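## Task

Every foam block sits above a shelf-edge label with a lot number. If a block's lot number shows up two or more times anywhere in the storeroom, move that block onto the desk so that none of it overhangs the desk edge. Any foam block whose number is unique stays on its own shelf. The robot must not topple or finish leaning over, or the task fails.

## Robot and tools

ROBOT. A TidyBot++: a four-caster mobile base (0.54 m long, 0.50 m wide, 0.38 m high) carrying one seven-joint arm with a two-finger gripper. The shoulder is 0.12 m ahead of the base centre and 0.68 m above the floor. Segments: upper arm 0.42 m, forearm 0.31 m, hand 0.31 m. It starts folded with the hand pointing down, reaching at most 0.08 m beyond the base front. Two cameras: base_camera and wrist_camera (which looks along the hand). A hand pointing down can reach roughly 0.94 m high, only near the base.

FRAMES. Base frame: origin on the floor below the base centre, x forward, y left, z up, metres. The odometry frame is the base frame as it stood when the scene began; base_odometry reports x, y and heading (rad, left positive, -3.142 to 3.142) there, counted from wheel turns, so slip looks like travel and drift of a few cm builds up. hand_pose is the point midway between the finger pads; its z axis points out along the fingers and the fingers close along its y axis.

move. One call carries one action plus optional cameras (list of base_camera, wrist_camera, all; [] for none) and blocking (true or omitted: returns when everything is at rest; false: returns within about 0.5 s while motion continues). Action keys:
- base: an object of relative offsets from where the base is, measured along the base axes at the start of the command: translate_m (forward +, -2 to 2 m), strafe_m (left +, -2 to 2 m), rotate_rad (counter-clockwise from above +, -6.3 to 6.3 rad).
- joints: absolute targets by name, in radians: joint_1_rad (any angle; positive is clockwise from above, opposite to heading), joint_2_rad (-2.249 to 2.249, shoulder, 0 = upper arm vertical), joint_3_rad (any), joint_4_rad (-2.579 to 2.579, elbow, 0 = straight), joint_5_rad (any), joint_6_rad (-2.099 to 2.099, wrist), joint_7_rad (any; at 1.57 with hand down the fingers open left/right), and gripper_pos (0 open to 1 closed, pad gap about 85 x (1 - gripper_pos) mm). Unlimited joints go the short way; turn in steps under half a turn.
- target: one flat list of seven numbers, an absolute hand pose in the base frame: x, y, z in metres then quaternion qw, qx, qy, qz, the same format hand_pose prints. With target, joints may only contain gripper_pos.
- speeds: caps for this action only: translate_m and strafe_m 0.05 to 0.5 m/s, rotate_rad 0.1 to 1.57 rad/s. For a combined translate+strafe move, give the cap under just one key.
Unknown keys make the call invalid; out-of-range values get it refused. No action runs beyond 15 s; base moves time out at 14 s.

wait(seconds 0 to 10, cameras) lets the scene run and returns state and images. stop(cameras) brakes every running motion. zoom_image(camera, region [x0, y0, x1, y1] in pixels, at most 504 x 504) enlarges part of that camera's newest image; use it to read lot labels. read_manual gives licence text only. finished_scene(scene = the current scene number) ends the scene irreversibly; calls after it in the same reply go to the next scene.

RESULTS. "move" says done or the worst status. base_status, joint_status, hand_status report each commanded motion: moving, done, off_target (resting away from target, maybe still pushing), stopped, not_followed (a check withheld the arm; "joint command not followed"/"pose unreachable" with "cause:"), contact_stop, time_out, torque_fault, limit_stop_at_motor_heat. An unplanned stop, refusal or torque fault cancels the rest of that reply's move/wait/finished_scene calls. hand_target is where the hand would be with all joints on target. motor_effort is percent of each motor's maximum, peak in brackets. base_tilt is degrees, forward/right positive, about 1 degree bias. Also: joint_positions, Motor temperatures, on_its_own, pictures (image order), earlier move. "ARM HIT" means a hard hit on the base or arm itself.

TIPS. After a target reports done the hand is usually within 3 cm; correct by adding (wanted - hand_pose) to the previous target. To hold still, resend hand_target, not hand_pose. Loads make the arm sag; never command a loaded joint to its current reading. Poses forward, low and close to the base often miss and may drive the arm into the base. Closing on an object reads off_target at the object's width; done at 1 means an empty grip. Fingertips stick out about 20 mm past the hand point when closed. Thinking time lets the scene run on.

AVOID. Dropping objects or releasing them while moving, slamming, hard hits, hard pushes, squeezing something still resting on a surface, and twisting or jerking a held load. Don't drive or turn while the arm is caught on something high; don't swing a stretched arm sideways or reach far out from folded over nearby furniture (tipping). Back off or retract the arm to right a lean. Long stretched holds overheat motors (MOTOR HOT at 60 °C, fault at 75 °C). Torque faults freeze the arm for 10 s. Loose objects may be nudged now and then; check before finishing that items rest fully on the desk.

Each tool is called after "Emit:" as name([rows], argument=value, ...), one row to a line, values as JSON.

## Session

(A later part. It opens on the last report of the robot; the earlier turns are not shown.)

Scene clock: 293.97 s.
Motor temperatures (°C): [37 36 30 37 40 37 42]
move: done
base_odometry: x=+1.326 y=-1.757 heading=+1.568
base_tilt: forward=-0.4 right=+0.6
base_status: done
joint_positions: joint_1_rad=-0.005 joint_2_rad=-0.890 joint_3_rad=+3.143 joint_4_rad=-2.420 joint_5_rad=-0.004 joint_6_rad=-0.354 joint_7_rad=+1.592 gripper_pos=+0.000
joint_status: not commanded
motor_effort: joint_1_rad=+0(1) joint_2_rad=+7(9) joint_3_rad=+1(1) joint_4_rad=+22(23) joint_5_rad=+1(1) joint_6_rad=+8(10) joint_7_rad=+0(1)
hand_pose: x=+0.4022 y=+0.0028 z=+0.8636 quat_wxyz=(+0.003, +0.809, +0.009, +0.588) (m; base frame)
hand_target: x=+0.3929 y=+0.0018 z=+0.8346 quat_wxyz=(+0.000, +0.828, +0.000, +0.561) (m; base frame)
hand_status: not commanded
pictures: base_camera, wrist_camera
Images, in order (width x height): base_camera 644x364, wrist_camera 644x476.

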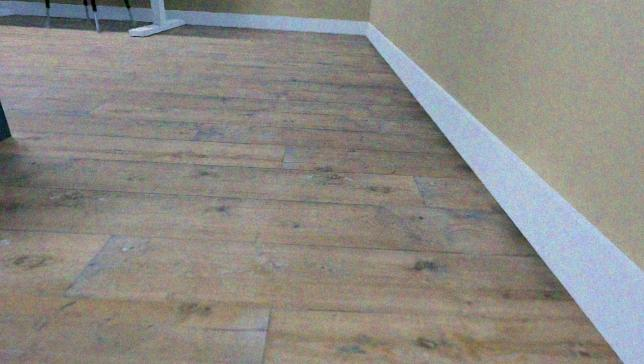

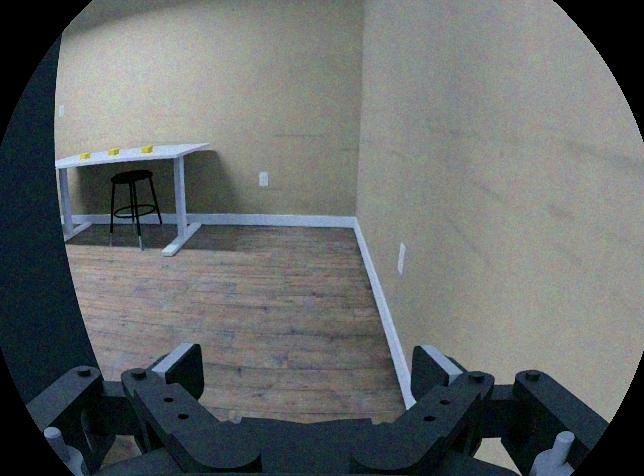

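Emit:
move(base={"strafe_m":1.0})

Emit:
move(base={"strafe_m":0.95})

Scene clock: 297.43 s.
Motor temperatures (°C): [37 36 30 37 40 37 42]
move: done
base_odometry: x=+0.326 y=-1.754 heading=+1.568
base_tilt: forward=-0.4 right=+0.6
base_status: done
joint_positions: joint_1_rad=-0.005 joint_2_rad=-0.890 joint_3_rad=+3.143 joint_4_rad=-2.420 joint_5_rad=-0.004 joint_6_rad=-0.354 joint_7_rad=+1.592 gripper_pos=+0.000
joint_status: not commanded
motor_effort: joint_1_rad=-1(1) joint_2_rad=+7(8) joint_3_rad=+1(2) joint_4_rad=+22(23) joint_5_rad=+1(1) joint_6_rad=+8(9) joint_7_rad=+0(1)
hand_pose: x=+0.4022 y=+0.0029 z=+0.8635 quat_wxyz=(+0.003, +0.809, +0.009, +0.588) (m; base frame)
hand_target: x=+0.3929 y=+0.0018 z=+0.8346 quat_wxyz=(+0.000, +0.828, +0.000, +0.561) (m; base frame)
hand_status: not commanded
pictures: base_camera, wrist_camera
Images, in order (width x height): base_camera 644x364, wrist_camera 644x476.

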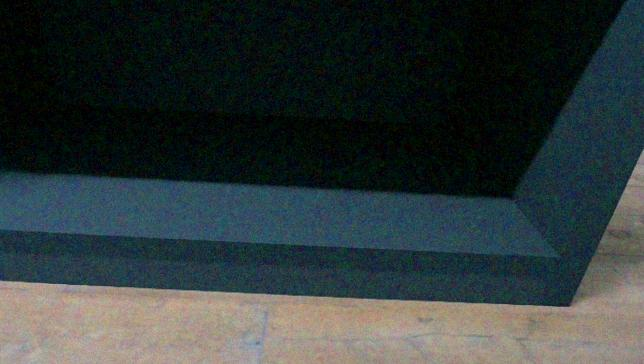

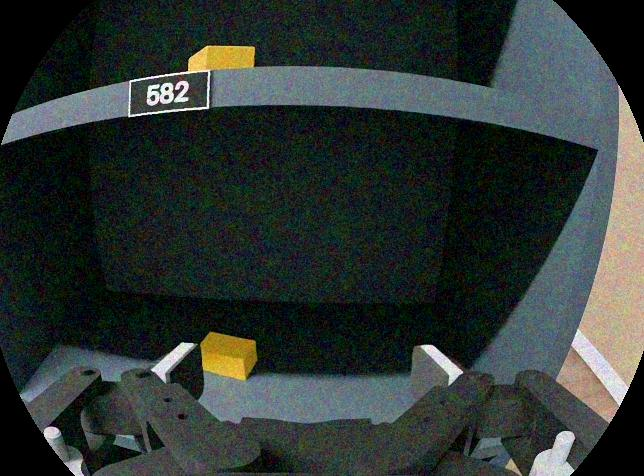

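Scene clock: 300.70 s.
Motor temperatures (°C): [37 36 30 37 40 37 42]
move: done
base_odometry: x=-0.625 y=-1.752 heading=+1.568
base_tilt: forward=-0.4 right=+0.6
base_status: done
joint_positions: joint_1_rad=-0.005 joint_2_rad=-0.890 joint_3_rad=+3.143 joint_4_rad=-2.420 joint_5_rad=-0.004 joint_6_rad=-0.354 joint_7_rad=+1.592 gripper_pos=+0.000
joint_status: not commanded
motor_effort: joint_1_rad=+0(1) joint_2_rad=+7(8) joint_3_rad=+1(2) joint_4_rad=+22(23) joint_5_rad=+1(1) joint_6_rad=+9(9) joint_7_rad=+0(1)
hand_pose: x=+0.4022 y=+0.0029 z=+0.8635 quat_wxyz=(+0.003, +0.809, +0.009, +0.588) (m; base frame)
hand_target: x=+0.3929 y=+0.0018 z=+0.8346 quat_wxyz=(+0.000, +0.828, +0.000, +0.561) (m; base frame)
hand_status: not commanded
pictures: base_camera, wrist_camera
Images, in order (width x height): base_camera 644x364, wrist_camera 644x476.

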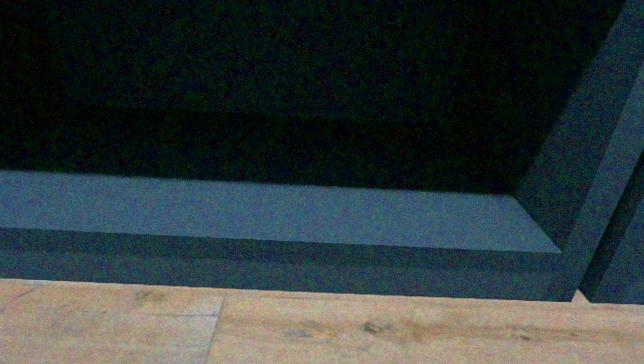

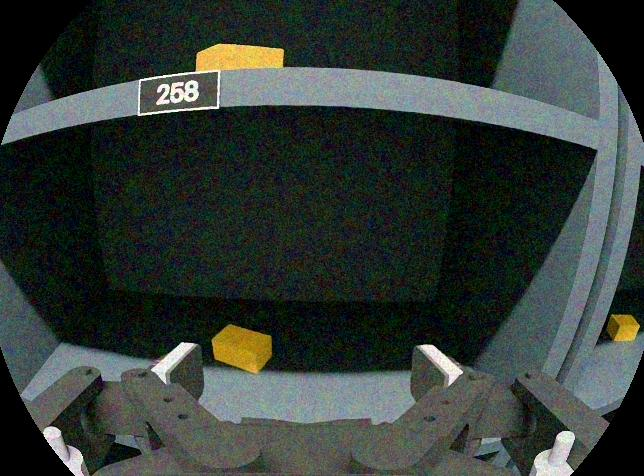

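Closer than before; back up and centre.

Emit:
move(base={"translate_m":-0.1,"strafe_m":0.1}, joints={"joint_6_rad":-0.6})

Emit:
zoom_image(camera="wrist_camera", region=[220, 350, 340, 430])

Scene clock: 302.10 s.
Motor temperatures (°C): [37 36 30 37 40 37 42]
move: done
base_odometry: x=-0.725 y=-1.852 heading=+1.568
base_tilt: forward=-0.4 right=+0.6
base_status: done
joint_positions: joint_1_rad=-0.005 joint_2_rad=-0.894 joint_3_rad=+3.143 joint_4_rad=-2.433 joint_5_rad=-0.004 joint_6_rad=-0.571 joint_7_rad=+1.592 gripper_pos=+0.000
joint_status: all done
motor_effort: joint_1_rad=+0(1) joint_2_rad=+7(9) joint_3_rad=+1(2) joint_4_rad=+21(24) joint_5_rad=+1(1) joint_6_rad=+8(9) joint_7_rad=+0(1)
hand_pose: x=+0.3723 y=+0.0030 z=+0.7956 quat_wxyz=(+0.002, +0.870, +0.010, +0.493) (m; base frame)
hand_target: x=+0.3642 y=+0.0017 z=+0.7795 quat_wxyz=(+0.000, +0.880, +0.000, +0.476) (m; base frame)
hand_status: not commanded
pictures: base_camera, wrist_camera
Images, in order (width x height): base_camera 644x364, wrist_camera 644x476.

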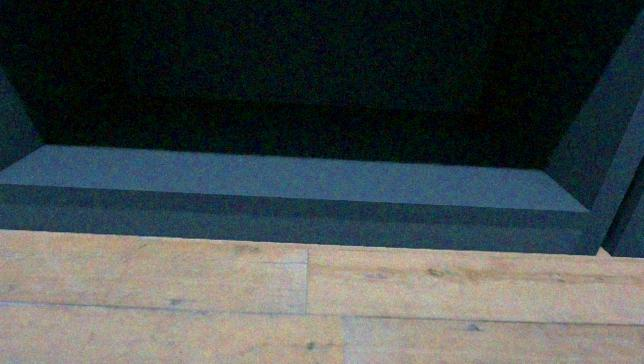

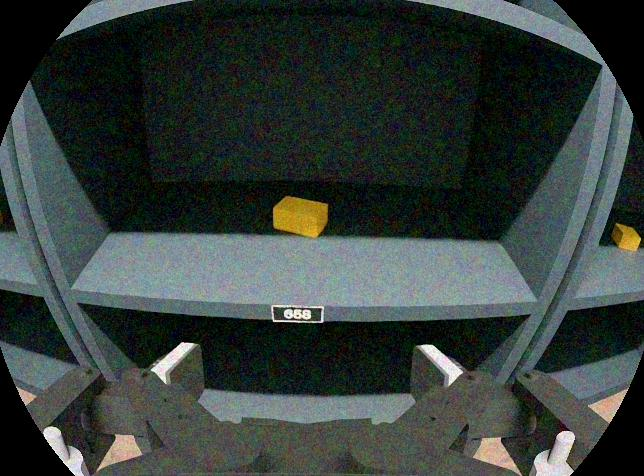

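Scaled by 4.200.

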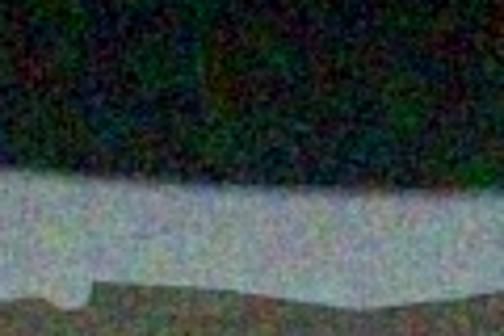

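Emit:
zoom_image(camera="wrist_camera", region=[262, 300, 332, 328])

Scaled by 7.200.

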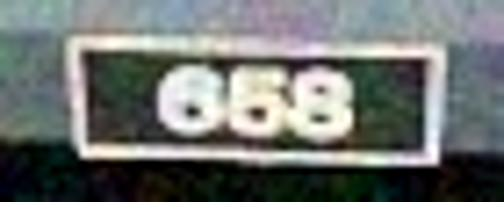

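658, a decoy. Done.

Emit:
finished_scene(scene=2)

The scene is finished: the task was done.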